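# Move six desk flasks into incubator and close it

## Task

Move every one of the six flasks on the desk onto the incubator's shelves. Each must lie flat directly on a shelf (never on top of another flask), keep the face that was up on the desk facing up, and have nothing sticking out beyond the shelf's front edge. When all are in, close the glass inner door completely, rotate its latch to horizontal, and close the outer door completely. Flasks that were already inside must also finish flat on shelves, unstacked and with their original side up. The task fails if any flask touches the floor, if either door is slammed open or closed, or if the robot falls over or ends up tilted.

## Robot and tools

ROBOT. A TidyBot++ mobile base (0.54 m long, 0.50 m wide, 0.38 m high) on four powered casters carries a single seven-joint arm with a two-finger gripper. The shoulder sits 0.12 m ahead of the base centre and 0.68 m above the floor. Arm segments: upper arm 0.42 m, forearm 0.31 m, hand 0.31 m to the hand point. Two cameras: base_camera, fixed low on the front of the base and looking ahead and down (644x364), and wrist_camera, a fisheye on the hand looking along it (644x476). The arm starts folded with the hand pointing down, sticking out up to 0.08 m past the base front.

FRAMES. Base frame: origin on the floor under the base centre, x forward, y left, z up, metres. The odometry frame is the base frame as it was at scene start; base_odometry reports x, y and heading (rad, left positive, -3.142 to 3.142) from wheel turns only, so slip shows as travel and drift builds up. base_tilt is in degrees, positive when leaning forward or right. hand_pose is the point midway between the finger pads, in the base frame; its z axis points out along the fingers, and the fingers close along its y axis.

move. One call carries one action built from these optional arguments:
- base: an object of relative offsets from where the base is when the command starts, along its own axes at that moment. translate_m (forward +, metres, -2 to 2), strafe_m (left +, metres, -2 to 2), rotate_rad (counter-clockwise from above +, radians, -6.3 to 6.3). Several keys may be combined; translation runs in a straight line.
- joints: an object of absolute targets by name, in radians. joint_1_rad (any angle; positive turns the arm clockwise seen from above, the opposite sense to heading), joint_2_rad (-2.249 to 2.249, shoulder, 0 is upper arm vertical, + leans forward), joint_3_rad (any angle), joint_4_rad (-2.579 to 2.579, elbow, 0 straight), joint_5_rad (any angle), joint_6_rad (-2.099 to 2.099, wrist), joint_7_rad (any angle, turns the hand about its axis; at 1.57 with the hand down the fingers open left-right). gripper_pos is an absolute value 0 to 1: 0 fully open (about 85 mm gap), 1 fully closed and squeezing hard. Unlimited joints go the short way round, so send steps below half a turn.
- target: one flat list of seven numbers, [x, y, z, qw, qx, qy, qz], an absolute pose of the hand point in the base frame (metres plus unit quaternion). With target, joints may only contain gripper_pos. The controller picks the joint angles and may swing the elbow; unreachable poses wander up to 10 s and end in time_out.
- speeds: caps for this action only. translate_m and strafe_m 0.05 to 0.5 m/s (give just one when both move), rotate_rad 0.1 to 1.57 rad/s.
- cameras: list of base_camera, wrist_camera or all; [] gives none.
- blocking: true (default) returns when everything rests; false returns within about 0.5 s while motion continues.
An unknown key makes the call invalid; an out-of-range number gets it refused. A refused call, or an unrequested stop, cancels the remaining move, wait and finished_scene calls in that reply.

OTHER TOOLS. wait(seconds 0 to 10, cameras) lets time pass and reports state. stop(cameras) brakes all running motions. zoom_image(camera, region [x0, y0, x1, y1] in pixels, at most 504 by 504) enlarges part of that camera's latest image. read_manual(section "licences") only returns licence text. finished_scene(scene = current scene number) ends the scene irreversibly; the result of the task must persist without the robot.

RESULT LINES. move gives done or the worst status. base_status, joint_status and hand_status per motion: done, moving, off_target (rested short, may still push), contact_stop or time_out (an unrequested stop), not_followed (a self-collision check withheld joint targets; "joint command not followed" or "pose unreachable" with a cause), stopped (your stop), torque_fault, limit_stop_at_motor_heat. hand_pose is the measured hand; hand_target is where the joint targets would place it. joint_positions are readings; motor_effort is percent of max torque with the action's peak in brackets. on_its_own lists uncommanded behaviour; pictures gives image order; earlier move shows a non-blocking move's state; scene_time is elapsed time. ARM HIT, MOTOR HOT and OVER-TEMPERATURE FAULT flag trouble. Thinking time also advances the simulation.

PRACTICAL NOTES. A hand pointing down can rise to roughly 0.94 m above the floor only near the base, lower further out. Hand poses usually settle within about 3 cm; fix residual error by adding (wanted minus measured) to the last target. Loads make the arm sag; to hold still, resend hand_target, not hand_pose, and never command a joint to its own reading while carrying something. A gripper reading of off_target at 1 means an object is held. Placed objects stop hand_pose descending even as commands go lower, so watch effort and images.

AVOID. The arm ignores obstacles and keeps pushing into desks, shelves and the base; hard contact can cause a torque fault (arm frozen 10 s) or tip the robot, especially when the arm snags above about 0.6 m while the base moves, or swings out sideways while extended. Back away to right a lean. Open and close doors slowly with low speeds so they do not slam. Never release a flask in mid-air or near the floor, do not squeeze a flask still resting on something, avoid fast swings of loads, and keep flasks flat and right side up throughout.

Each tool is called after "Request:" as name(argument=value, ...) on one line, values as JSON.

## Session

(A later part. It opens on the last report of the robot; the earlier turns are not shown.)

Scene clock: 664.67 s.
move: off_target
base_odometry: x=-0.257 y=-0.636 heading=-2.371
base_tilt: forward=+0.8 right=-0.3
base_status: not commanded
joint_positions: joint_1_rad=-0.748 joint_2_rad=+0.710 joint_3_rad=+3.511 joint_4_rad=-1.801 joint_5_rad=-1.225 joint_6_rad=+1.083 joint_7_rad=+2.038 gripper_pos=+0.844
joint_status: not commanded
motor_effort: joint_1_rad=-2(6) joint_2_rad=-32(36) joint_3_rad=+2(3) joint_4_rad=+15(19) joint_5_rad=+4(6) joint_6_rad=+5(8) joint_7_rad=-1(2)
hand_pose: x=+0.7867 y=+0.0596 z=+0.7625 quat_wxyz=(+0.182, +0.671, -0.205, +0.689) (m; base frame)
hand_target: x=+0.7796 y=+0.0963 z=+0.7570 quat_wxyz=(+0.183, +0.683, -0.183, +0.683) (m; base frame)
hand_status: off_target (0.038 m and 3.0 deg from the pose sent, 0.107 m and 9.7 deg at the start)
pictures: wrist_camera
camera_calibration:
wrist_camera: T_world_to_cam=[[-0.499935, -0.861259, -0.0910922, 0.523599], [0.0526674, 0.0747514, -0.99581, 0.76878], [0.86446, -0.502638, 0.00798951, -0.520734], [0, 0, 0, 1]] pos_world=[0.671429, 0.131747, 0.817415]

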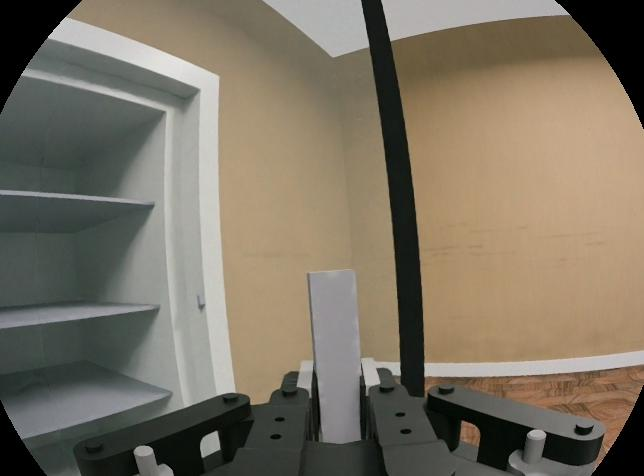

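Request:
move(target=[0.69, 0.125, 0.757, 0.2418, 0.6645, -0.2418, 0.6645], cameras=[])

Request:
move(target=[0.626, 0.185, 0.757, 0.2988, 0.6409, -0.2988, 0.6409], cameras=["wrist_camera"])

Scene clock: 678.50 s.
move: done
base_odometry: x=-0.257 y=-0.636 heading=-2.371
base_tilt: forward=+0.8 right=-0.3
base_status: not commanded
joint_positions: joint_1_rad=-0.892 joint_2_rad=+0.704 joint_3_rad=+3.368 joint_4_rad=-1.801 joint_5_rad=-1.513 joint_6_rad=+1.381 joint_7_rad=+2.163 gripper_pos=+0.844
joint_status: not commanded
motor_effort: joint_1_rad=-1(5) joint_2_rad=-32(33) joint_3_rad=+2(4) joint_4_rad=+12(16) joint_5_rad=+4(7) joint_6_rad=+4(7) joint_7_rad=-2(2)
hand_pose: x=+0.6976 y=+0.1132 z=+0.7616 quat_wxyz=(+0.231, +0.651, -0.249, +0.679) (m; base frame)
hand_target: x=+0.6900 y=+0.1250 z=+0.7570 quat_wxyz=(+0.242, +0.664, -0.242, +0.664) (m; base frame)
hand_status: done (0.015 m and 2.7 deg from the pose sent, 0.117 m and 8.5 deg at the start)
pictures: none
No camera images: "cameras" was empty.

Scene clock: 679.73 s.
move: off_target
base_odometry: x=-0.258 y=-0.636 heading=-2.371
base_tilt: forward=+0.8 right=-0.3
base_status: not commanded
joint_positions: joint_1_rad=-0.951 joint_2_rad=+0.764 joint_3_rad=+3.241 joint_4_rad=-1.625 joint_5_rad=-1.722 joint_6_rad=+1.641 joint_7_rad=+2.289 gripper_pos=+0.844
joint_status: not commanded
motor_effort: joint_1_rad=-5(12) joint_2_rad=-35(39) joint_3_rad=+0(4) joint_4_rad=+18(20) joint_5_rad=+1(8) joint_6_rad=+10(15) joint_7_rad=-2(3)
hand_pose: x=+0.6430 y=+0.1608 z=+0.7615 quat_wxyz=(+0.281, +0.634, -0.301, +0.655) (m; base frame)
hand_target: x=+0.6260 y=+0.1850 z=+0.7570 quat_wxyz=(+0.299, +0.641, -0.299, +0.641) (m; base frame)
hand_status: off_target (0.030 m and 2.7 deg from the pose sent, 0.101 m and 10.7 deg at the start)
pictures: wrist_camera
camera_calibration:
wrist_camera: T_world_to_cam=[[-0.72769, -0.679819, -0.0911783, 0.656133], [0.0721015, 0.0563797, -0.995803, 0.758242], [0.682106, -0.73121, 0.00798899, -0.19169], [0, 0, 0, 1]] pos_world=[0.553544, 0.263137, 0.816415]

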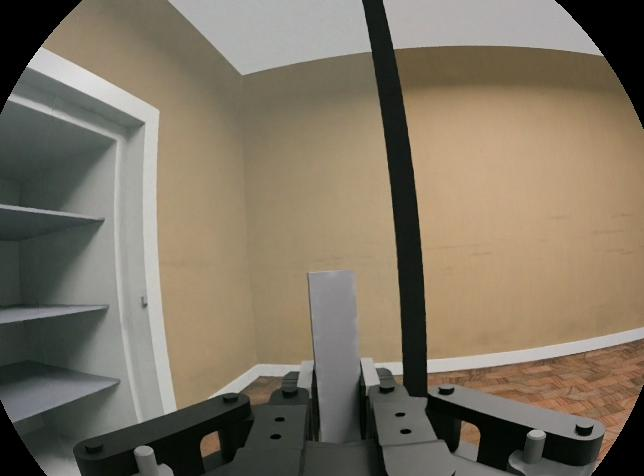

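Request:
move(target=[0.59, 0.222, 0.757, 0.3265, 0.6272, -0.3265, 0.6272], cameras=["wrist_camera"])

Scene clock: 689.33 s.
move: off_target
base_odometry: x=-0.258 y=-0.636 heading=-2.372
base_tilt: forward=+0.8 right=-0.2
base_status: not commanded
joint_positions: joint_1_rad=-0.919 joint_2_rad=+0.789 joint_3_rad=+3.214 joint_4_rad=-1.570 joint_5_rad=-1.727 joint_6_rad=+1.683 joint_7_rad=+2.326 gripper_pos=+0.844
joint_status: not commanded
motor_effort: joint_1_rad=-22(22) joint_2_rad=-30(36) joint_3_rad=-6(6) joint_4_rad=+34(35) joint_5_rad=-7(7) joint_6_rad=+27(27) joint_7_rad=+0(2)
hand_pose: x=+0.6473 y=+0.1584 z=+0.7615 quat_wxyz=(+0.300, +0.628, -0.310, +0.648) (m; base frame)
hand_target: x=+0.5900 y=+0.2220 z=+0.7570 quat_wxyz=(+0.326, +0.627, -0.327, +0.627) (m; base frame)
hand_status: off_target (0.086 m and 4.3 deg from the pose sent, 0.081 m and 6.8 deg at the start)
pictures: wrist_camera
camera_calibration:
wrist_camera: T_world_to_cam=[[-0.757181, -0.648417, -0.0789458, 0.662375], [0.0675892, 0.0424368, -0.99681, 0.764002], [0.649699, -0.760102, 0.0116937, -0.173651], [0, 0, 0, 1]] pos_world=[0.56272, 0.265081, 0.815888]

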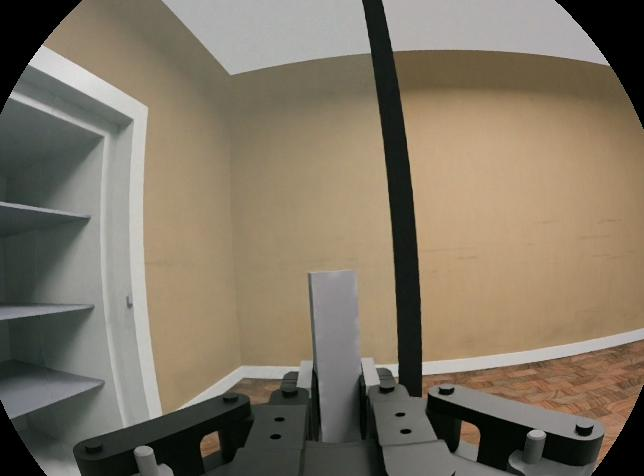

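Request:
move(target=[0.65, 0.158, 0.757, 0.3, 0.64, -0.3, 0.64], cameras=[])

Request:
move(joints={"gripper_pos": 0.3}, cameras=["wrist_camera"])

Scene clock: 698.97 s.
move: done
base_odometry: x=-0.258 y=-0.636 heading=-2.371
base_tilt: forward=+0.8 right=-0.3
base_status: not commanded
joint_positions: joint_1_rad=-0.917 joint_2_rad=+0.785 joint_3_rad=+3.218 joint_4_rad=-1.577 joint_5_rad=-1.727 joint_6_rad=+1.675 joint_7_rad=+2.326 gripper_pos=+0.844
joint_status: not commanded
motor_effort: joint_1_rad=-2(22) joint_2_rad=-35(35) joint_3_rad=+1(6) joint_4_rad=+13(35) joint_5_rad=+1(8) joint_6_rad=+9(29) joint_7_rad=+1(1)
hand_pose: x=+0.6482 y=+0.1555 z=+0.7616 quat_wxyz=(+0.300, +0.628, -0.310, +0.647) (m; base frame)
hand_target: x=+0.6500 y=+0.1580 z=+0.7570 quat_wxyz=(+0.300, +0.640, -0.300, +0.640) (m; base frame)
hand_status: done (0.006 m and 1.9 deg from the pose sent, 0.005 m and 2.1 deg at the start)
pictures: none
No camera images: "cameras" was empty.

Scene clock: 699.87 s.
move: done
base_odometry: x=-0.258 y=-0.636 heading=-2.371
base_tilt: forward=+0.8 right=-0.3
base_status: not commanded
joint_positions: joint_1_rad=-0.917 joint_2_rad=+0.785 joint_3_rad=+3.219 joint_4_rad=-1.577 joint_5_rad=-1.730 joint_6_rad=+1.675 joint_7_rad=+2.326 gripper_pos=+0.300
joint_status: all done
motor_effort: joint_1_rad=-2(4) joint_2_rad=-36(36) joint_3_rad=+2(2) joint_4_rad=+12(13) joint_5_rad=+6(6) joint_6_rad=+7(9) joint_7_rad=+0(1)
hand_pose: x=+0.6477 y=+0.1549 z=+0.7608 quat_wxyz=(+0.301, +0.629, -0.311, +0.646) (m; base frame)
hand_target: x=+0.6500 y=+0.1580 z=+0.7570 quat_wxyz=(+0.300, +0.640, -0.300, +0.640) (m; base frame)
hand_status: not commanded
pictures: wrist_camera
camera_calibration:
wrist_camera: T_world_to_cam=[[-0.758955, -0.646696, -0.0759743, 0.659031], [0.0628476, 0.0433804, -0.99708, 0.76652], [0.648103, -0.761514, 0.00771949, -0.172242], [0, 0, 0, 1]] pos_world=[0.563631, 0.261776, 0.815681]

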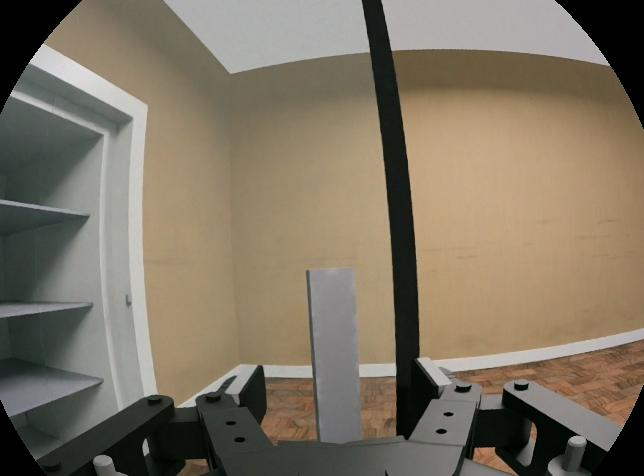

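Request:
move(target=[0.60, 0.225, 0.757, 0.3, 0.64, -0.3, 0.64], cameras=["wrist_camera"])

Scene clock: 707.63 s.
move: off_target
base_odometry: x=-0.258 y=-0.636 heading=-2.371
base_tilt: forward=+0.8 right=-0.2
base_status: not commanded
joint_positions: joint_1_rad=-0.922 joint_2_rad=+0.785 joint_3_rad=+3.218 joint_4_rad=-1.575 joint_5_rad=-1.762 joint_6_rad=+1.743 joint_7_rad=+2.326 gripper_pos=+0.300
joint_status: not commanded
motor_effort: joint_1_rad=-17(19) joint_2_rad=-31(38) joint_3_rad=-7(8) joint_4_rad=+23(24) joint_5_rad=+1(6) joint_6_rad=+12(16) joint_7_rad=+0(1)
hand_pose: x=+0.6295 y=+0.1450 z=+0.7693 quat_wxyz=(+0.326, +0.610, -0.326, +0.644) (m; base frame)
hand_target: x=+0.6000 y=+0.2250 z=+0.7570 quat_wxyz=(+0.300, +0.640, -0.300, +0.640) (m; base frame)
hand_status: off_target (0.086 m and 5.4 deg from the pose sent, 0.085 m and 1.9 deg at the start)
pictures: wrist_camera
camera_calibration:
wrist_camera: T_world_to_cam=[[-0.79842, -0.597441, -0.0747614, 0.656252], [0.0799107, 0.0179231, -0.996641, 0.769091], [0.596774, -0.801713, 0.0334318, -0.149797], [0, 0, 0, 1]] pos_world=[0.551901, 0.258193, 0.820578]

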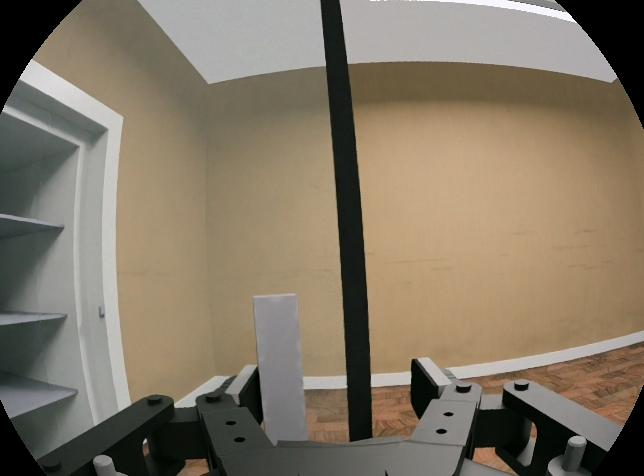

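Request:
move(target=[0.635, 0.155, 0.86, 0.3, 0.64, -0.3, 0.64], cameras=["wrist_camera"])

Scene clock: 722.73 s.
move: done
base_odometry: x=-0.257 y=-0.636 heading=-2.371
base_tilt: forward=+0.8 right=-0.3
base_status: not commanded
joint_positions: joint_1_rad=-0.919 joint_2_rad=+0.595 joint_3_rad=+3.187 joint_4_rad=-1.535 joint_5_rad=-1.731 joint_6_rad=+1.742 joint_7_rad=+2.492 gripper_pos=+0.300
joint_status: not commanded
motor_effort: joint_1_rad=+1(18) joint_2_rad=-34(47) joint_3_rad=+2(8) joint_4_rad=+12(27) joint_5_rad=+7(7) joint_6_rad=+5(12) joint_7_rad=+0(1)
hand_pose: x=+0.6233 y=+0.1442 z=+0.8578 quat_wxyz=(+0.286, +0.627, -0.341, +0.640) (m; base frame)
hand_target: x=+0.6350 y=+0.1550 z=+0.8600 quat_wxyz=(+0.300, +0.640, -0.300, +0.640) (m; base frame)
hand_status: done (0.016 m and 5.2 deg from the pose sent, 0.091 m and 5.4 deg at the start)
pictures: wrist_camera
camera_calibration:
wrist_camera: T_world_to_cam=[[-0.772511, -0.621366, -0.130884, 0.692804], [0.0863697, 0.101384, -0.991091, 0.837029], [0.6291, -0.776933, -0.0246531, -0.12355], [0, 0, 0, 1]] pos_world=[0.54063, 0.249634, 0.917203]

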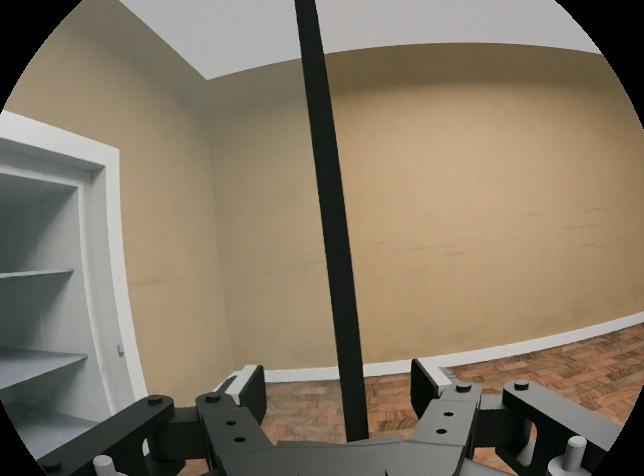

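Request:
move(base={"translate_m": -0.2, "strafe_m": -0.06}, speeds={"translate_m": 0.15}, cameras=["wrist_camera"])

Scene clock: 733.93 s.
move: done
base_odometry: x=-0.155 y=-0.453 heading=-2.371
base_tilt: forward=+0.8 right=-0.3
base_status: done
joint_positions: joint_1_rad=-0.919 joint_2_rad=+0.596 joint_3_rad=+3.187 joint_4_rad=-1.535 joint_5_rad=-1.730 joint_6_rad=+1.742 joint_7_rad=+2.493 gripper_pos=+0.300
joint_status: not commanded
motor_effort: joint_1_rad=+0(2) joint_2_rad=-34(37) joint_3_rad=+2(3) joint_4_rad=+12(13) joint_5_rad=+7(7) joint_6_rad=+5(6) joint_7_rad=+0(1)
hand_pose: x=+0.6234 y=+0.1441 z=+0.8578 quat_wxyz=(+0.287, +0.627, -0.340, +0.640) (m; base frame)
hand_target: x=+0.6350 y=+0.1550 z=+0.8600 quat_wxyz=(+0.300, +0.640, -0.300, +0.640) (m; base frame)
hand_status: not commanded
pictures: wrist_camera
camera_calibration:
wrist_camera: T_world_to_cam=[[-0.772502, -0.621663, -0.129526, 0.691783], [0.0856147, 0.100149, -0.991282, 0.8379], [0.629215, -0.776856, -0.024142, -0.124225], [0, 0, 0, 1]] pos_world=[0.540831, 0.249636, 0.9172]

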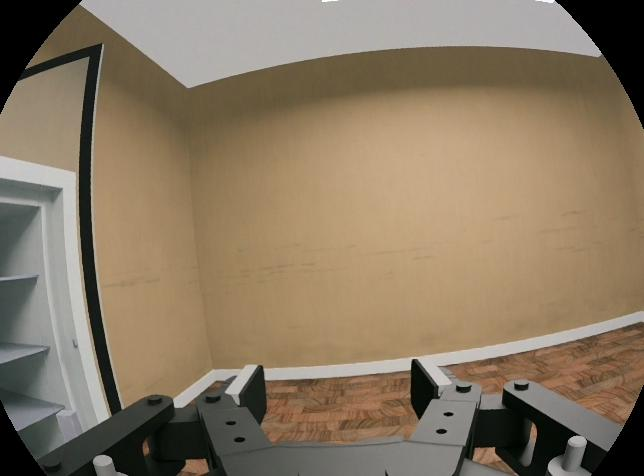

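Request:
move(base={"translate_m": -0.15}, joints={"joint_1_rad": 0.0, "joint_2_rad": -0.3, "joint_3_rad": 3.14, "joint_4_rad": -2.0, "joint_5_rad": 0.0, "joint_6_rad": -0.1, "joint_7_rad": 1.57, "gripper_pos": 0.0}, cameras=[])

Request:
move(base={"translate_m": 0.3, "strafe_m": -0.345, "rotate_rad": 0.521}, cameras=["wrist_camera", "base_camera"])

Scene clock: 749.63 s.
move: done
base_odometry: x=-0.048 y=-0.349 heading=-2.371
base_tilt: forward=+0.8 right=-0.3
base_status: done
joint_positions: joint_1_rad=-0.019 joint_2_rad=-0.286 joint_3_rad=+3.163 joint_4_rad=-1.987 joint_5_rad=-0.048 joint_6_rad=-0.059 joint_7_rad=+1.649 gripper_pos=+0.000
joint_status: all done
motor_effort: joint_1_rad=+1(3) joint_2_rad=-12(38) joint_3_rad=-1(3) joint_4_rad=+20(22) joint_5_rad=+0(8) joint_6_rad=+9(10) joint_7_rad=+0(1)
hand_pose: x=+0.6180 y=-0.0004 z=+0.9863 quat_wxyz=(+0.007, +0.771, +0.010, +0.637) (m; base frame)
hand_target: x=+0.6095 y=+0.0022 z=+0.9725 quat_wxyz=(-0.001, +0.783, +0.000, +0.622) (m; base frame)
hand_status: not commanded
pictures: none
No camera images: "cameras" was empty.

Scene clock: 752.03 s.
move: done
base_odometry: x=-0.504 y=-0.310 heading=-1.849
base_tilt: forward=+0.8 right=-0.2
base_status: done
joint_positions: joint_1_rad=-0.013 joint_2_rad=-0.288 joint_3_rad=+3.149 joint_4_rad=-1.987 joint_5_rad=-0.046 joint_6_rad=-0.062 joint_7_rad=+1.648 gripper_pos=+0.000
joint_status: not commanded
motor_effort: joint_1_rad=+1(3) joint_2_rad=-12(15) joint_3_rad=-1(2) joint_4_rad=+21(22) joint_5_rad=+0(1) joint_6_rad=+9(9) joint_7_rad=+0(0)
hand_pose: x=+0.6170 y=+0.0043 z=+0.9862 quat_wxyz=(+0.006, +0.771, +0.014, +0.637) (m; base frame)
hand_target: x=+0.6095 y=+0.0022 z=+0.9725 quat_wxyz=(-0.001, +0.783, +0.000, +0.622) (m; base frame)
hand_status: not commanded
pictures: base_camera, wrist_camera
camera_calibration:
wrist_camera: T_world_to_cam=[[0.0314972, -0.999068, -0.0295105, 0.0234564], [-0.19977, 0.0226368, -0.979581, 1.1446], [0.979336, 0.0367494, -0.198871, -0.272937], [0, 0, 0, 1]] pos_world=[0.495215, 0.00755466, 1.06764]

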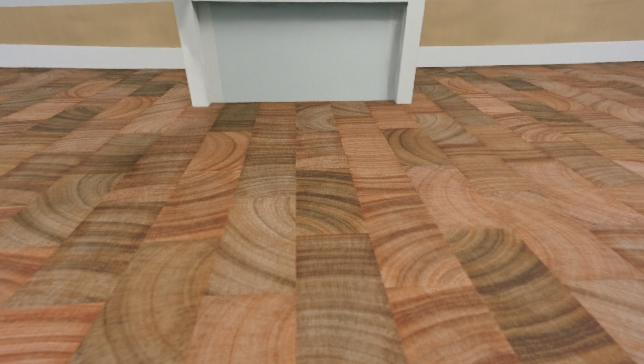

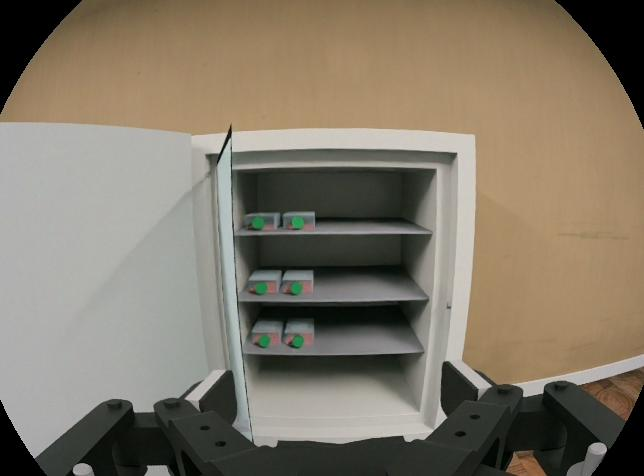

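Request:
zoom_image(camera="wrist_camera", region=[225, 190, 445, 370])

Scaled by 2.291.

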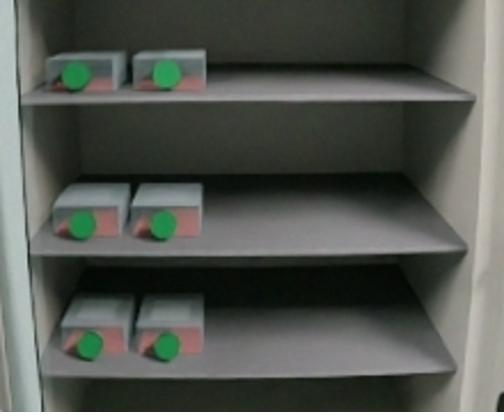

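Request:
move(base={"translate_m": -0.927, "strafe_m": 0.888, "rotate_rad": 1.571}, joints={"joint_1_rad": 0.0, "joint_2_rad": -0.3, "joint_3_rad": 3.14, "joint_4_rad": -1.2, "joint_5_rad": 0.0, "joint_6_rad": -1.15, "joint_7_rad": 1.57}, cameras=["wrist_camera", "base_camera"])

Request:
zoom_image(camera="wrist_camera", region=[60, 150, 560, 400])

Scene clock: 817.20 s.
move: done
base_odometry: x=+0.605 y=+0.337 heading=-0.278
base_tilt: forward=+0.8 right=-0.3
base_status: done
joint_positions: joint_1_rad=-0.003 joint_2_rad=-0.293 joint_3_rad=+3.147 joint_4_rad=-1.221 joint_5_rad=-0.038 joint_6_rad=-1.112 joint_7_rad=+1.648 gripper_pos=+0.000
joint_status: all done
motor_effort: joint_1_rad=+1(4) joint_2_rad=-8(16) joint_3_rad=-1(5) joint_4_rad=+18(24) joint_5_rad=-1(2) joint_6_rad=+8(10) joint_7_rad=+0(1)
hand_pose: x=+0.5265 y=+0.0107 z=+1.1323 quat_wxyz=(+0.001, +0.851, +0.033, +0.523) (m; base frame)
hand_target: x=+0.5171 y=+0.0022 z=+1.1357 quat_wxyz=(+0.000, +0.855, +0.000, +0.519) (m; base frame)
hand_status: not commanded
pictures: base_camera, wrist_camera
camera_calibration:
wrist_camera: T_world_to_cam=[[0.0568515, -0.998098, -0.0238378, 0.0172866], [-0.461453, -0.00509626, -0.88715, 1.30294], [0.885341, 0.0614358, -0.460865, 0.19048], [0, 0, 0, 1]] pos_world=[0.431621, 0.0121915, 1.2441]

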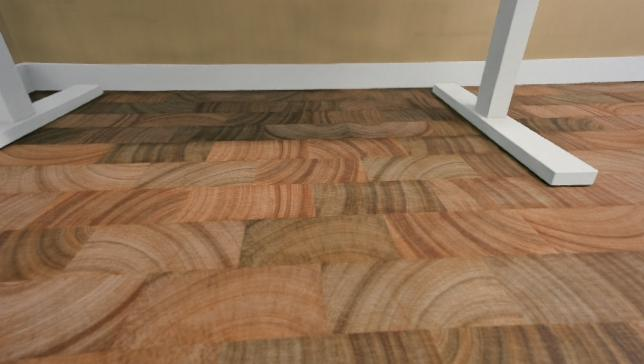

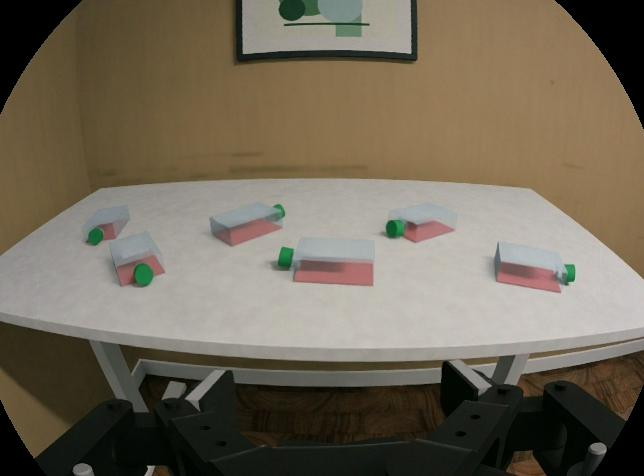

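Scaled by 1.008.

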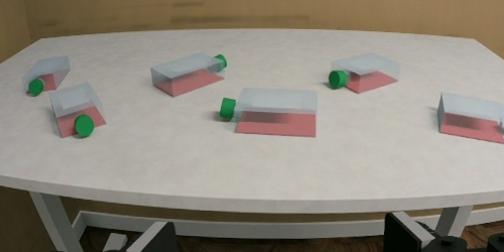

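Request:
move(target=[0.58, 0.0, 0.87, 0, 0.7071, 0, 0.7071], cameras=["wrist_camera"])

Request:
zoom_image(camera="wrist_camera", region=[60, 150, 560, 350])

Scene clock: 848.50 s.
move: done
base_odometry: x=+0.605 y=+0.337 heading=-0.278
base_tilt: forward=+0.8 right=-0.3
base_status: not commanded
joint_positions: joint_1_rad=-0.003 joint_2_rad=-0.188 joint_3_rad=+3.147 joint_4_rad=-2.524 joint_5_rad=-0.036 joint_6_rad=+0.761 joint_7_rad=+1.644 gripper_pos=+0.000
joint_status: not commanded
motor_effort: joint_1_rad=+0(2) joint_2_rad=-11(15) joint_3_rad=-1(1) joint_4_rad=+17(22) joint_5_rad=+0(1) joint_6_rad=+9(10) joint_7_rad=+0(0)
hand_pose: x=+0.5782 y=-0.0075 z=+0.8759 quat_wxyz=(+0.026, +0.709, +0.007, +0.705) (m; base frame)
hand_target: x=+0.5800 y=+0.0000 z=+0.8700 quat_wxyz=(+0.000, +0.707, +0.000, +0.707) (m; base frame)
hand_status: done (0.010 m and 3.0 deg from the pose sent, 0.268 m and 27.1 deg at the start)
pictures: wrist_camera
camera_calibration:
wrist_camera: T_world_to_cam=[[0.00100729, -0.999968, -0.00789981, 0.0084033], [-0.0150009, 0.00788382, -0.999856, 0.939831], [0.999887, 0.00112565, -0.0149924, -0.429588], [0, 0, 0, 1]] pos_world=[0.443629, 0.00147714, 0.933322]

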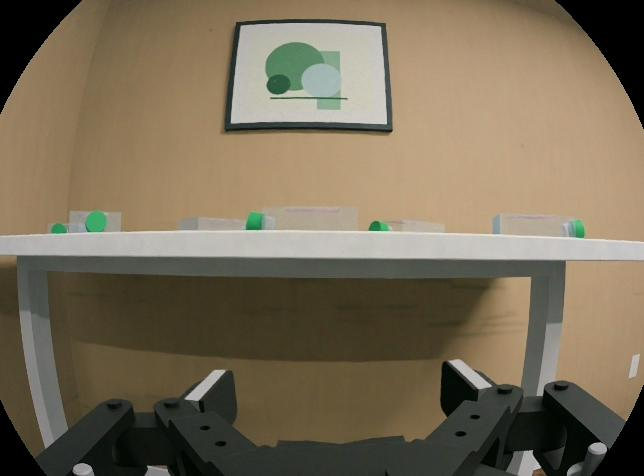

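Scaled by 1.008.

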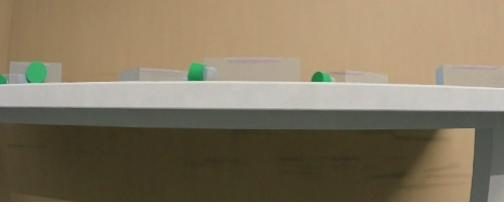

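Request:
move(base={"translate_m": 0.33, "strafe_m": 0.15}, joints={"joint_1_rad": 0.0, "joint_2_rad": -0.4, "joint_3_rad": 3.14, "joint_4_rad": -1.1, "joint_5_rad": 0.0, "joint_6_rad": -1.5, "joint_7_rad": 1.57}, cameras=["wrist_camera"])

Request:
zoom_image(camera="wrist_camera", region=[70, 100, 570, 380])

Scene clock: 921.73 s.
move: done
base_odometry: x=+0.963 y=+0.391 heading=-0.278
base_tilt: forward=+0.8 right=-0.3
base_status: done
joint_positions: joint_1_rad=+0.012 joint_2_rad=-0.409 joint_3_rad=+3.154 joint_4_rad=-1.113 joint_5_rad=+0.012 joint_6_rad=-1.459 joint_7_rad=+1.619 gripper_pos=+0.000
joint_status: all done
motor_effort: joint_1_rad=+2(14) joint_2_rad=-1(31) joint_3_rad=-1(17) joint_4_rad=+15(76) joint_5_rad=-1(14) joint_6_rad=+8(67) joint_7_rad=+0(10)
hand_pose: x=+0.4133 y=-0.0116 z=+1.1339 quat_wxyz=(+0.020, +0.883, +0.007, +0.470) (m; base frame)
hand_target: x=+0.4093 y=+0.0021 z=+1.1266 quat_wxyz=(+0.000, +0.891, +0.000, +0.454) (m; base frame)
hand_status: not commanded
pictures: wrist_camera
camera_calibration:
wrist_camera: T_world_to_cam=[[-0.0131216, -0.999768, -0.0170525, 0.0226542], [-0.566104, 0.0214853, -0.824054, 1.22399], [0.824229, -0.00115936, -0.566255, 0.436855], [0, 0, 0, 1]] pos_world=[0.333134, -0.00314245, 1.25639]

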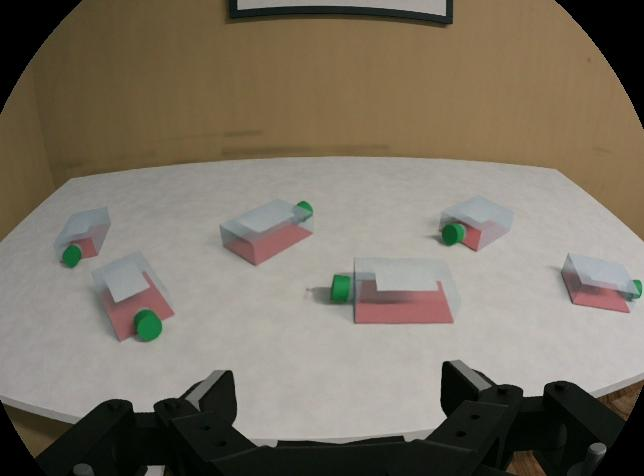

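Scaled by 1.008.

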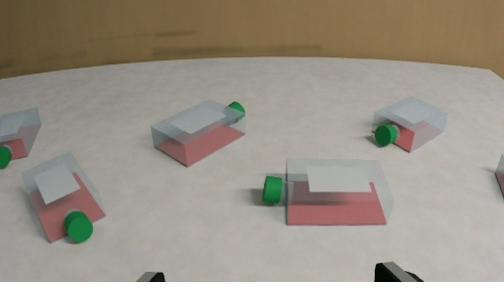

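Request:
zoom_image(camera="wrist_camera", region=[50, 180, 250, 360])

Request:
zoom_image(camera="wrist_camera", region=[290, 180, 530, 360])

Scaled by 2.520.

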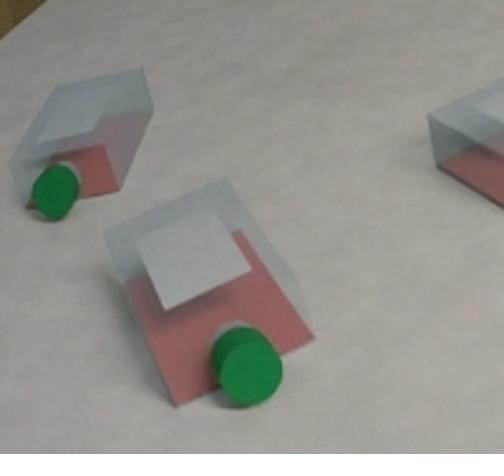

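Scaled by 2.100.

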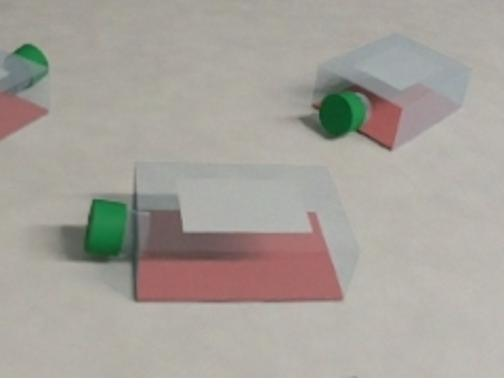

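Request:
move(target=[0.552, 0.146, 1.037, -0.1499, 0.8446, 0.3074, 0.4119], cameras=["wrist_camera"])

Scene clock: 974.20 s.
move: done
base_odometry: x=+0.963 y=+0.391 heading=-0.278
base_tilt: forward=+0.8 right=-0.3
base_status: not commanded
joint_positions: joint_1_rad=-0.117 joint_2_rad=-0.105 joint_3_rad=+3.274 joint_4_rad=-1.249 joint_5_rad=-0.508 joint_6_rad=-1.320 joint_7_rad=+2.174 gripper_pos=+0.000
joint_status: not commanded
motor_effort: joint_1_rad=+1(1) joint_2_rad=-15(20) joint_3_rad=-1(1) joint_4_rad=+17(20) joint_5_rad=-4(4) joint_6_rad=+6(8) joint_7_rad=+1(1)
hand_pose: x=+0.5442 y=+0.1375 z=+1.0244 quat_wxyz=(-0.147, +0.866, +0.283, +0.384) (m; base frame)
hand_target: x=+0.5520 y=+0.1460 z=+1.0370 quat_wxyz=(-0.150, +0.845, +0.307, +0.412) (m; base frame)
hand_status: done (0.017 m and 4.9 deg from the pose sent, 0.231 m and 40.5 deg at the start)
pictures: wrist_camera
camera_calibration:
wrist_camera: T_world_to_cam=[[0.590069, -0.801662, -0.0956879, -0.103344], [-0.58194, -0.340172, -0.738667, 1.17551], [0.559611, 0.491549, -0.667244, 0.446817], [0, 0, 0, 1]] pos_world=[0.495013, 0.0973972, 1.15656]

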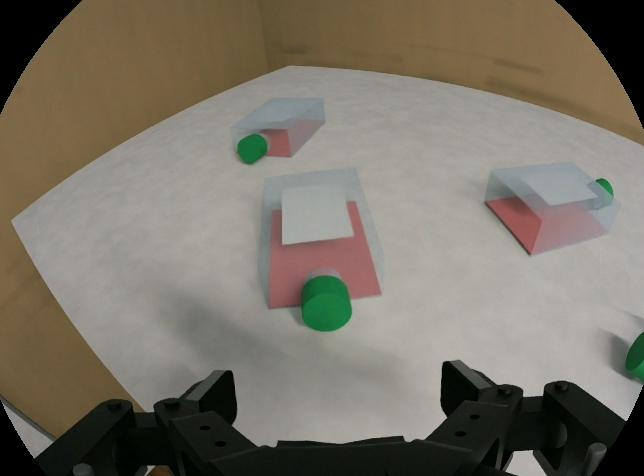

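Request:
move(target=[0.592, 0.18, 1.016, -0.1499, 0.8446, 0.3074, 0.4119], cameras=["wrist_camera"])

Scene clock: 989.23 s.
move: done
base_odometry: x=+0.963 y=+0.391 heading=-0.278
base_tilt: forward=+0.8 right=-0.3
base_status: not commanded
joint_positions: joint_1_rad=-0.104 joint_2_rad=-0.041 joint_3_rad=+3.170 joint_4_rad=-1.249 joint_5_rad=-0.511 joint_6_rad=-1.208 joint_7_rad=+2.175 gripper_pos=+0.000
joint_status: not commanded
motor_effort: joint_1_rad=+1(2) joint_2_rad=-18(20) joint_3_rad=-1(2) joint_4_rad=+18(20) joint_5_rad=-4(5) joint_6_rad=+6(6) joint_7_rad=+0(1)
hand_pose: x=+0.5771 y=+0.1784 z=+1.0162 quat_wxyz=(-0.155, +0.853, +0.302, +0.398) (m; base frame)
hand_target: x=+0.5920 y=+0.1800 z=+1.0160 quat_wxyz=(-0.150, +0.845, +0.307, +0.412) (m; base frame)
hand_status: done (0.015 m and 2.0 deg from the pose sent, 0.064 m and 4.9 deg at the start)
pictures: wrist_camera
camera_calibration:
wrist_camera: T_world_to_cam=[[0.625516, -0.775854, -0.082346, -0.129453], [-0.540705, -0.354989, -0.762641, 1.20572], [0.562466, 0.521569, -0.641559, 0.369703], [0, 0, 0, 1]] pos_world=[0.524971, 0.134757, 1.14606]

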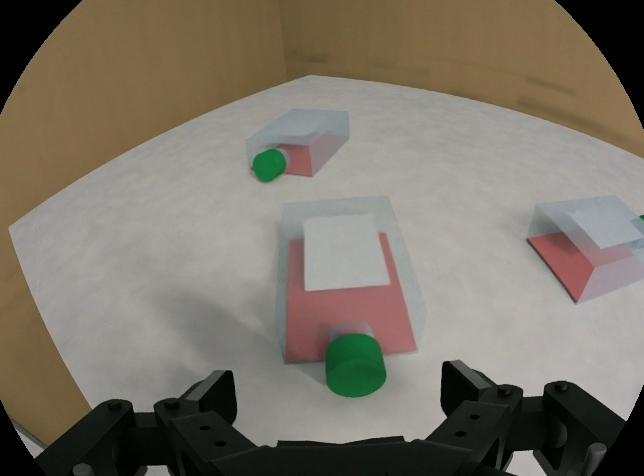

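Request:
move(target=[0.622, 0.196, 0.985, -0.1499, 0.8446, 0.3074, 0.4119], cameras=["wrist_camera"])

Scene clock: 1004.93 s.
move: done
base_odometry: x=+0.963 y=+0.391 heading=-0.278
base_tilt: forward=+0.8 right=-0.3
base_status: not commanded
joint_positions: joint_1_rad=-0.074 joint_2_rad=+0.015 joint_3_rad=+3.096 joint_4_rad=-1.291 joint_5_rad=-0.511 joint_6_rad=-1.094 joint_7_rad=+2.175 gripper_pos=+0.000
joint_status: not commanded
motor_effort: joint_1_rad=+1(1) joint_2_rad=-20(22) joint_3_rad=-1(1) joint_4_rad=+19(21) joint_5_rad=-4(4) joint_6_rad=+6(6) joint_7_rad=+0(1)
hand_pose: x=+0.6092 y=+0.1964 z=+0.9895 quat_wxyz=(-0.160, +0.853, +0.294, +0.401) (m; base frame)
hand_target: x=+0.6220 y=+0.1960 z=+0.9850 quat_wxyz=(-0.150, +0.845, +0.307, +0.412) (m; base frame)
hand_status: done (0.014 m and 2.5 deg from the pose sent, 0.057 m and 2.0 deg at the start)
pictures: wrist_camera
camera_calibration:
wrist_camera: T_world_to_cam=[[0.618598, -0.779835, -0.095884, -0.119378], [-0.544463, -0.337475, -0.7679, 1.21318], [0.566477, 0.527227, -0.633353, 0.313488], [0, 0, 0, 1]] pos_world=[0.556793, 0.151042, 1.1187]

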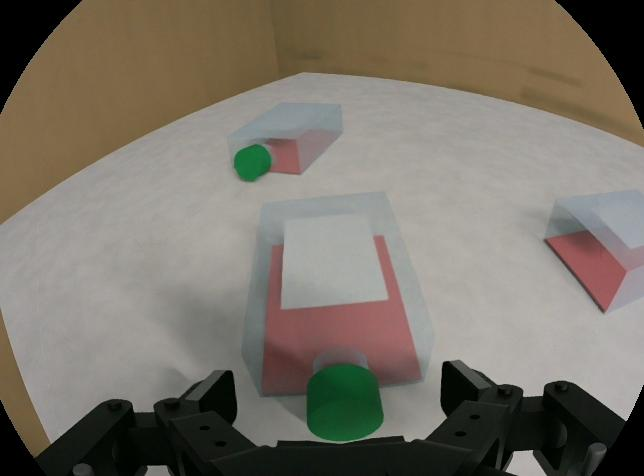

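Request:
move(joints={"gripper_pos": 0.55}, cameras=["wrist_camera"])

Scene clock: 1012.40 s.
move: done
base_odometry: x=+0.963 y=+0.391 heading=-0.278
base_tilt: forward=+0.8 right=-0.3
base_status: not commanded
joint_positions: joint_1_rad=-0.074 joint_2_rad=+0.015 joint_3_rad=+3.096 joint_4_rad=-1.291 joint_5_rad=-0.511 joint_6_rad=-1.094 joint_7_rad=+2.175 gripper_pos=+0.550
joint_status: all done
motor_effort: joint_1_rad=+1(1) joint_2_rad=-21(21) joint_3_rad=-1(1) joint_4_rad=+19(21) joint_5_rad=-4(4) joint_6_rad=+6(6) joint_7_rad=+0(0)
hand_pose: x=+0.6093 y=+0.1964 z=+0.9896 quat_wxyz=(-0.160, +0.853, +0.294, +0.401) (m; base frame)
hand_target: x=+0.6220 y=+0.1960 z=+0.9850 quat_wxyz=(-0.150, +0.845, +0.307, +0.412) (m; base frame)
hand_status: not commanded
pictures: wrist_camera
camera_calibration:
wrist_camera: T_world_to_cam=[[0.618565, -0.779865, -0.0958557, -0.119387], [-0.544393, -0.337401, -0.767983, 1.21322], [0.566581, 0.52723, -0.633257, 0.313323], [0, 0, 0, 1]] pos_world=[0.556793, 0.151042, 1.1187]

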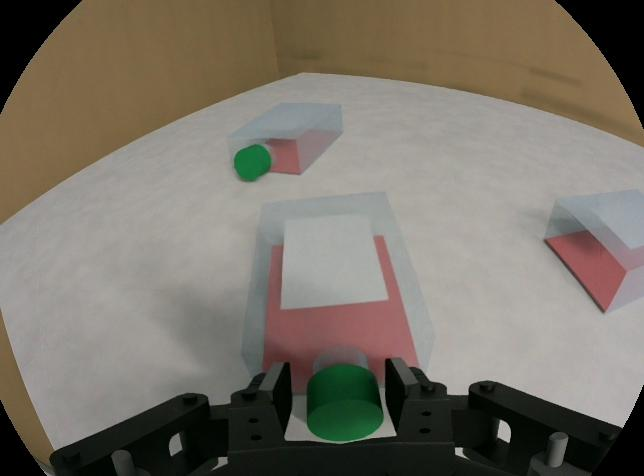

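Request:
move(cameras=["wrist_camera"])

Scene clock: 1041.70 s.
base_odometry: x=+0.963 y=+0.391 heading=-0.278
base_tilt: forward=+0.8 right=-0.2
base_status: not commanded
joint_positions: joint_1_rad=-0.074 joint_2_rad=+0.015 joint_3_rad=+3.096 joint_4_rad=-1.291 joint_5_rad=-0.511 joint_6_rad=-1.094 joint_7_rad=+2.175 gripper_pos=+0.550
joint_status: all done
motor_effort: joint_1_rad=+1(1) joint_2_rad=-20(21) joint_3_rad=-1(1) joint_4_rad=+19(21) joint_5_rad=-4(4) joint_6_rad=+6(6) joint_7_rad=+0(0)
hand_pose: x=+0.6093 y=+0.1964 z=+0.9896 quat_wxyz=(-0.160, +0.853, +0.294, +0.401) (m; base frame)
hand_target: x=+0.6220 y=+0.1960 z=+0.9850 quat_wxyz=(-0.150, +0.845, +0.307, +0.412) (m; base frame)
hand_status: not commanded
pictures: wrist_camera
camera_calibration:
wrist_camera: T_world_to_cam=[[0.618565, -0.779865, -0.0958557, -0.119387], [-0.544393, -0.337401, -0.767983, 1.21322], [0.566581, 0.52723, -0.633257, 0.313323], [0, 0, 0, 1]] pos_world=[0.556793, 0.151042, 1.1187]

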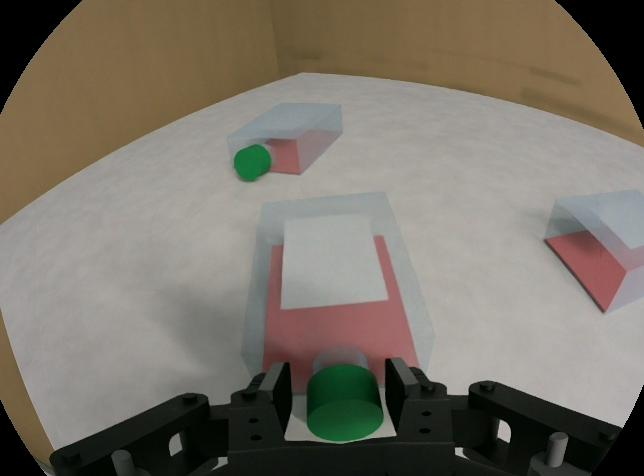

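Request:
move(joints={"gripper_pos": 0.7}, cameras=["wrist_camera"])

Scene clock: 1045.37 s.
move: done
base_odometry: x=+0.963 y=+0.391 heading=-0.278
base_tilt: forward=+0.8 right=-0.3
base_status: not commanded
joint_positions: joint_1_rad=-0.074 joint_2_rad=+0.015 joint_3_rad=+3.096 joint_4_rad=-1.291 joint_5_rad=-0.511 joint_6_rad=-1.092 joint_7_rad=+2.175 gripper_pos=+0.685
joint_status: all done
motor_effort: joint_1_rad=+1(2) joint_2_rad=-19(21) joint_3_rad=-1(1) joint_4_rad=+19(19) joint_5_rad=-3(4) joint_6_rad=+6(6) joint_7_rad=+0(1)
hand_pose: x=+0.6097 y=+0.1963 z=+0.9899 quat_wxyz=(-0.160, +0.853, +0.294, +0.402) (m; base frame)
hand_target: x=+0.6220 y=+0.1960 z=+0.9850 quat_wxyz=(-0.150, +0.845, +0.307, +0.412) (m; base frame)
hand_status: not commanded
pictures: wrist_camera
camera_calibration:
wrist_camera: T_world_to_cam=[[0.618093, -0.780309, -0.0952831, -0.11988], [-0.543573, -0.336684, -0.768877, 1.21388], [0.567881, 0.527031, -0.632257, 0.311576], [0, 0, 0, 1]] pos_world=[0.556993, 0.150942, 1.1189]

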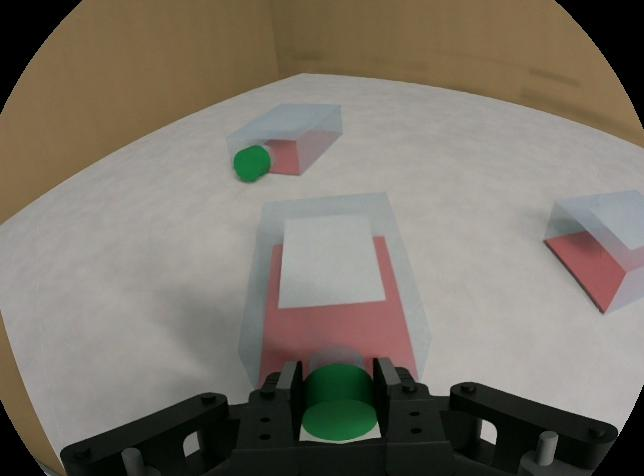

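Request:
move(joints={"gripper_pos": 0.85}, cameras=["wrist_camera"])

Scene clock: 1049.63 s.
move: off_target
base_odometry: x=+0.963 y=+0.391 heading=-0.278
base_tilt: forward=+0.8 right=-0.3
base_status: not commanded
joint_positions: joint_1_rad=-0.074 joint_2_rad=+0.015 joint_3_rad=+3.096 joint_4_rad=-1.291 joint_5_rad=-0.511 joint_6_rad=-1.091 joint_7_rad=+2.175 gripper_pos=+0.702
joint_status: gripper_pos off_target (ended at +0.702, target +0.850)
motor_effort: joint_1_rad=+0(1) joint_2_rad=-19(19) joint_3_rad=-1(1) joint_4_rad=+19(19) joint_5_rad=-3(3) joint_6_rad=+6(6) joint_7_rad=+1(1)
hand_pose: x=+0.6099 y=+0.1962 z=+0.9900 quat_wxyz=(-0.160, +0.852, +0.294, +0.402) (m; base frame)
hand_target: x=+0.6220 y=+0.1960 z=+0.9850 quat_wxyz=(-0.150, +0.845, +0.307, +0.412) (m; base frame)
hand_status: not commanded
pictures: wrist_camera
camera_calibration:
wrist_camera: T_world_to_cam=[[0.61779, -0.780587, -0.0949721, -0.12006], [-0.543095, -0.336215, -0.76942, 1.21436], [0.568668, 0.526919, -0.631643, 0.310537], [0, 0, 0, 1]] pos_world=[0.557093, 0.150942, 1.1191]

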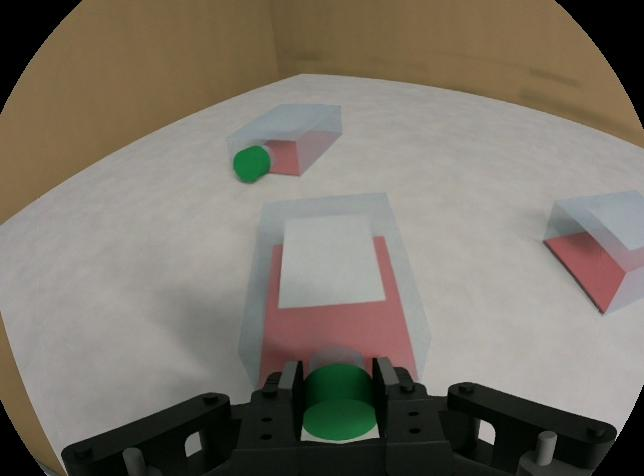

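Request:
move(target=[0.622, 0.196, 1.025, -0.1499, 0.8446, 0.3074, 0.4119], cameras=["wrist_camera"])

Request:
move(target=[0.612, 0.19, 1.07, -0.1499, 0.8446, 0.3074, 0.4119], cameras=["wrist_camera", "base_camera"])

Scene clock: 1055.23 s.
move: done
base_odometry: x=+0.963 y=+0.391 heading=-0.278
base_tilt: forward=+0.8 right=-0.3
base_status: not commanded
joint_positions: joint_1_rad=-0.057 joint_2_rad=+0.042 joint_3_rad=+3.074 joint_4_rad=-1.160 joint_5_rad=-0.510 joint_6_rad=-1.135 joint_7_rad=+2.175 gripper_pos=+0.702
joint_status: not commanded
motor_effort: joint_1_rad=+1(2) joint_2_rad=-21(23) joint_3_rad=-1(1) joint_4_rad=+20(21) joint_5_rad=-4(5) joint_6_rad=+7(7) joint_7_rad=+0(1)
hand_pose: x=+0.6192 y=+0.2016 z=+1.0342 quat_wxyz=(-0.156, +0.835, +0.309, +0.429) (m; base frame)
hand_target: x=+0.6220 y=+0.1960 z=+1.0250 quat_wxyz=(-0.150, +0.845, +0.307, +0.412) (m; base frame)
hand_status: done (0.011 m and 2.3 deg from the pose sent, 0.037 m and 2.4 deg at the start)
pictures: wrist_camera
camera_calibration:
wrist_camera: T_world_to_cam=[[0.641363, -0.765226, -0.055527, -0.175937], [-0.482404, -0.345924, -0.80475, 1.25613], [0.596608, 0.542923, -0.591011, 0.267766], [0, 0, 0, 1]] pos_world=[0.559052, 0.154519, 1.15936]

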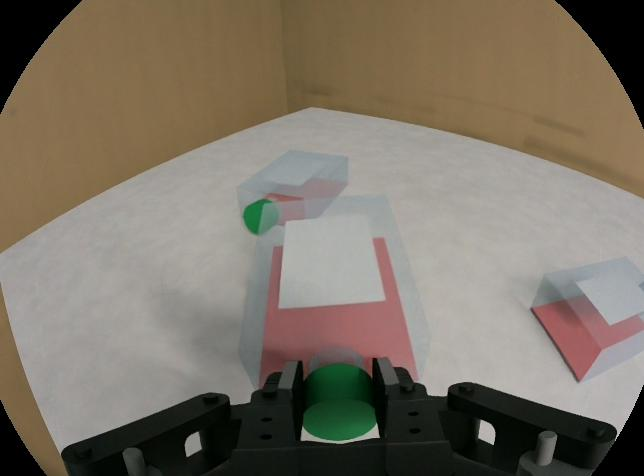

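Scene clock: 1056.43 s.
move: done
base_odometry: x=+0.963 y=+0.391 heading=-0.278
base_tilt: forward=+0.8 right=-0.3
base_status: not commanded
joint_positions: joint_1_rad=-0.035 joint_2_rad=+0.067 joint_3_rad=+3.060 joint_4_rad=-0.969 joint_5_rad=-0.498 joint_6_rad=-1.281 joint_7_rad=+2.158 gripper_pos=+0.702
joint_status: not commanded
motor_effort: joint_1_rad=+0(2) joint_2_rad=-22(23) joint_3_rad=-1(1) joint_4_rad=+19(20) joint_5_rad=-4(5) joint_6_rad=+7(7) joint_7_rad=+0(0)
hand_pose: x=+0.6068 y=+0.1997 z=+1.0827 quat_wxyz=(-0.150, +0.823, +0.333, +0.435) (m; base frame)
hand_target: x=+0.6120 y=+0.1900 z=+1.0700 quat_wxyz=(-0.150, +0.845, +0.307, +0.412) (m; base frame)
hand_status: done (0.017 m and 4.7 deg from the pose sent, 0.038 m and 2.3 deg at the start)
pictures: base_camera, wrist_camera
camera_calibration:
wrist_camera: T_world_to_cam=[[0.673103, -0.739377, -0.0159396, -0.234006], [-0.441001, -0.383984, -0.811218, 1.27792], [0.593675, 0.553063, -0.584527, 0.297561], [0, 0, 0, 1]] pos_world=[0.544418, 0.153111, 1.20687]

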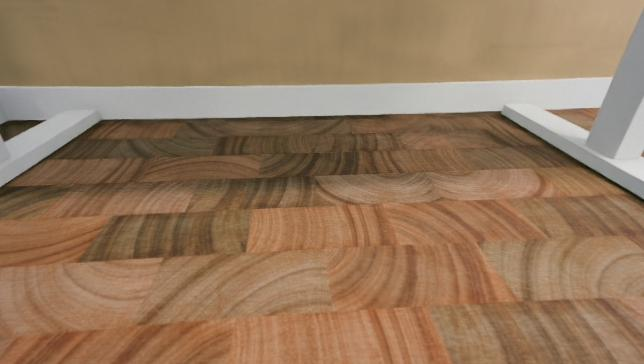

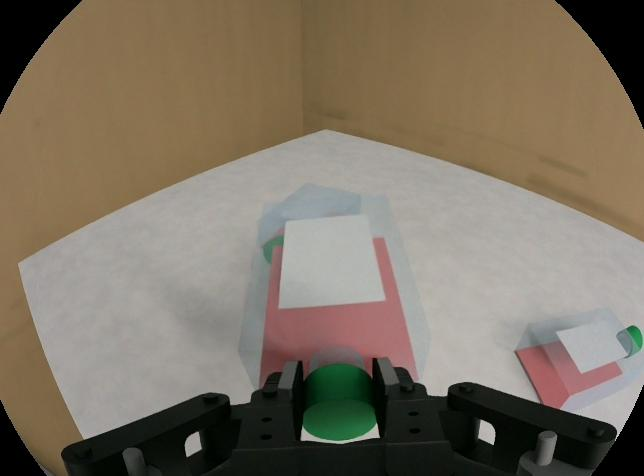

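Request:
move(base={"translate_m": -0.33}, speeds={"translate_m": 0.35}, cameras=[])

Request:
move(target=[0.43, 0.0, 1.03, -0.0059, 0.899, 0.0166, 0.4373], cameras=["wrist_camera"])

Scene clock: 1087.53 s.
move: done
base_odometry: x=+0.646 y=+0.482 heading=-0.278
base_tilt: forward=+0.8 right=-0.3
base_status: done
joint_positions: joint_1_rad=-0.031 joint_2_rad=+0.082 joint_3_rad=+3.057 joint_4_rad=-0.969 joint_5_rad=-0.494 joint_6_rad=-1.287 joint_7_rad=+2.158 gripper_pos=+0.702
joint_status: not commanded
motor_effort: joint_1_rad=+1(2) joint_2_rad=-22(25) joint_3_rad=-1(2) joint_4_rad=+18(20) joint_5_rad=-4(5) joint_6_rad=+7(8) joint_7_rad=+0(0)
hand_pose: x=+0.6124 y=+0.1979 z=+1.0736 quat_wxyz=(-0.150, +0.828, +0.332, +0.427) (m; base frame)
hand_target: x=+0.6120 y=+0.1900 z=+1.0700 quat_wxyz=(-0.150, +0.845, +0.307, +0.412) (m; base frame)
hand_status: not commanded
pictures: none
No camera images: "cameras" was empty.

Scene clock: 1089.63 s.
move: done
base_odometry: x=+0.646 y=+0.482 heading=-0.278
base_tilt: forward=+0.8 right=-0.3
base_status: not commanded
joint_positions: joint_1_rad=-0.031 joint_2_rad=-0.475 joint_3_rad=+3.156 joint_4_rad=-1.482 joint_5_rad=-0.060 joint_6_rad=-1.282 joint_7_rad=+1.691 gripper_pos=+0.702
joint_status: not commanded
motor_effort: joint_1_rad=+1(2) joint_2_rad=-2(24) joint_3_rad=-1(2) joint_4_rad=+18(20) joint_5_rad=-1(4) joint_6_rad=+8(8) joint_7_rad=+0(1)
hand_pose: x=+0.4260 y=+0.0226 z=+1.0198 quat_wxyz=(-0.011, +0.908, +0.066, +0.414) (m; base frame)
hand_target: x=+0.4300 y=+0.0000 z=+1.0300 quat_wxyz=(-0.006, +0.899, +0.017, +0.437) (m; base frame)
hand_status: done (0.025 m and 6.3 deg from the pose sent, 0.273 m and 40.8 deg at the start)
pictures: wrist_camera
camera_calibration:
wrist_camera: T_world_to_cam=[[0.11479, -0.993072, -0.0251156, 0.00865187], [-0.661713, -0.0575822, -0.747543, 1.10093], [0.740918, 0.10243, -0.663738, 0.49431], [0, 0, 0, 1]] pos_world=[0.361262, 0.0213536, 1.1513]

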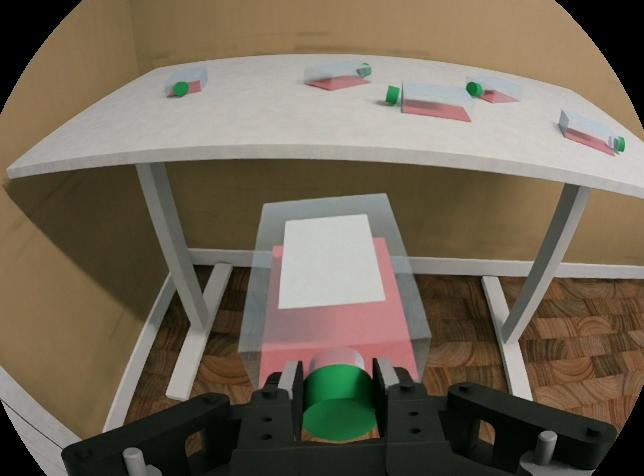

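Request:
move(base={"translate_m": -1.0, "strafe_m": -1.2, "rotate_rad": -1.571}, speeds={"translate_m": 0.45, "rotate_rad": 0.6}, cameras=["wrist_camera", "base_camera"])

Scene clock: 1099.60 s.
move: done
base_odometry: x=-0.645 y=-0.397 heading=-1.850
base_tilt: forward=+0.8 right=-0.3
base_status: done
joint_positions: joint_1_rad=-0.031 joint_2_rad=-0.476 joint_3_rad=+3.163 joint_4_rad=-1.484 joint_5_rad=-0.051 joint_6_rad=-1.279 joint_7_rad=+1.689 gripper_pos=+0.702
joint_status: not commanded
motor_effort: joint_1_rad=+1(2) joint_2_rad=-2(6) joint_3_rad=+0(2) joint_4_rad=+19(20) joint_5_rad=-1(2) joint_6_rad=+8(8) joint_7_rad=+0(1)
hand_pose: x=+0.4266 y=+0.0169 z=+1.0195 quat_wxyz=(-0.008, +0.908, +0.061, +0.415) (m; base frame)
hand_target: x=+0.4300 y=+0.0000 z=+1.0300 quat_wxyz=(-0.006, +0.899, +0.017, +0.437) (m; base frame)
hand_status: not commanded
pictures: base_camera, wrist_camera
camera_calibration:
wrist_camera: T_world_to_cam=[[0.102404, -0.994488, -0.0225076, 0.00553089], [-0.661306, -0.0511587, -0.748369, 1.10128], [0.743093, 0.0915208, -0.6629, 0.492701], [0, 0, 0, 1]] pos_world=[0.361591, 0.0167479, 1.1509]

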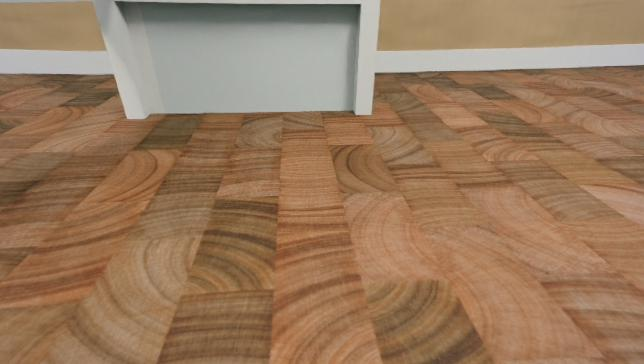

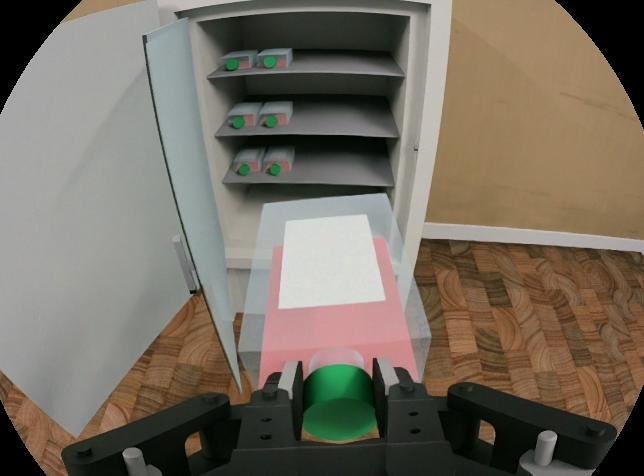

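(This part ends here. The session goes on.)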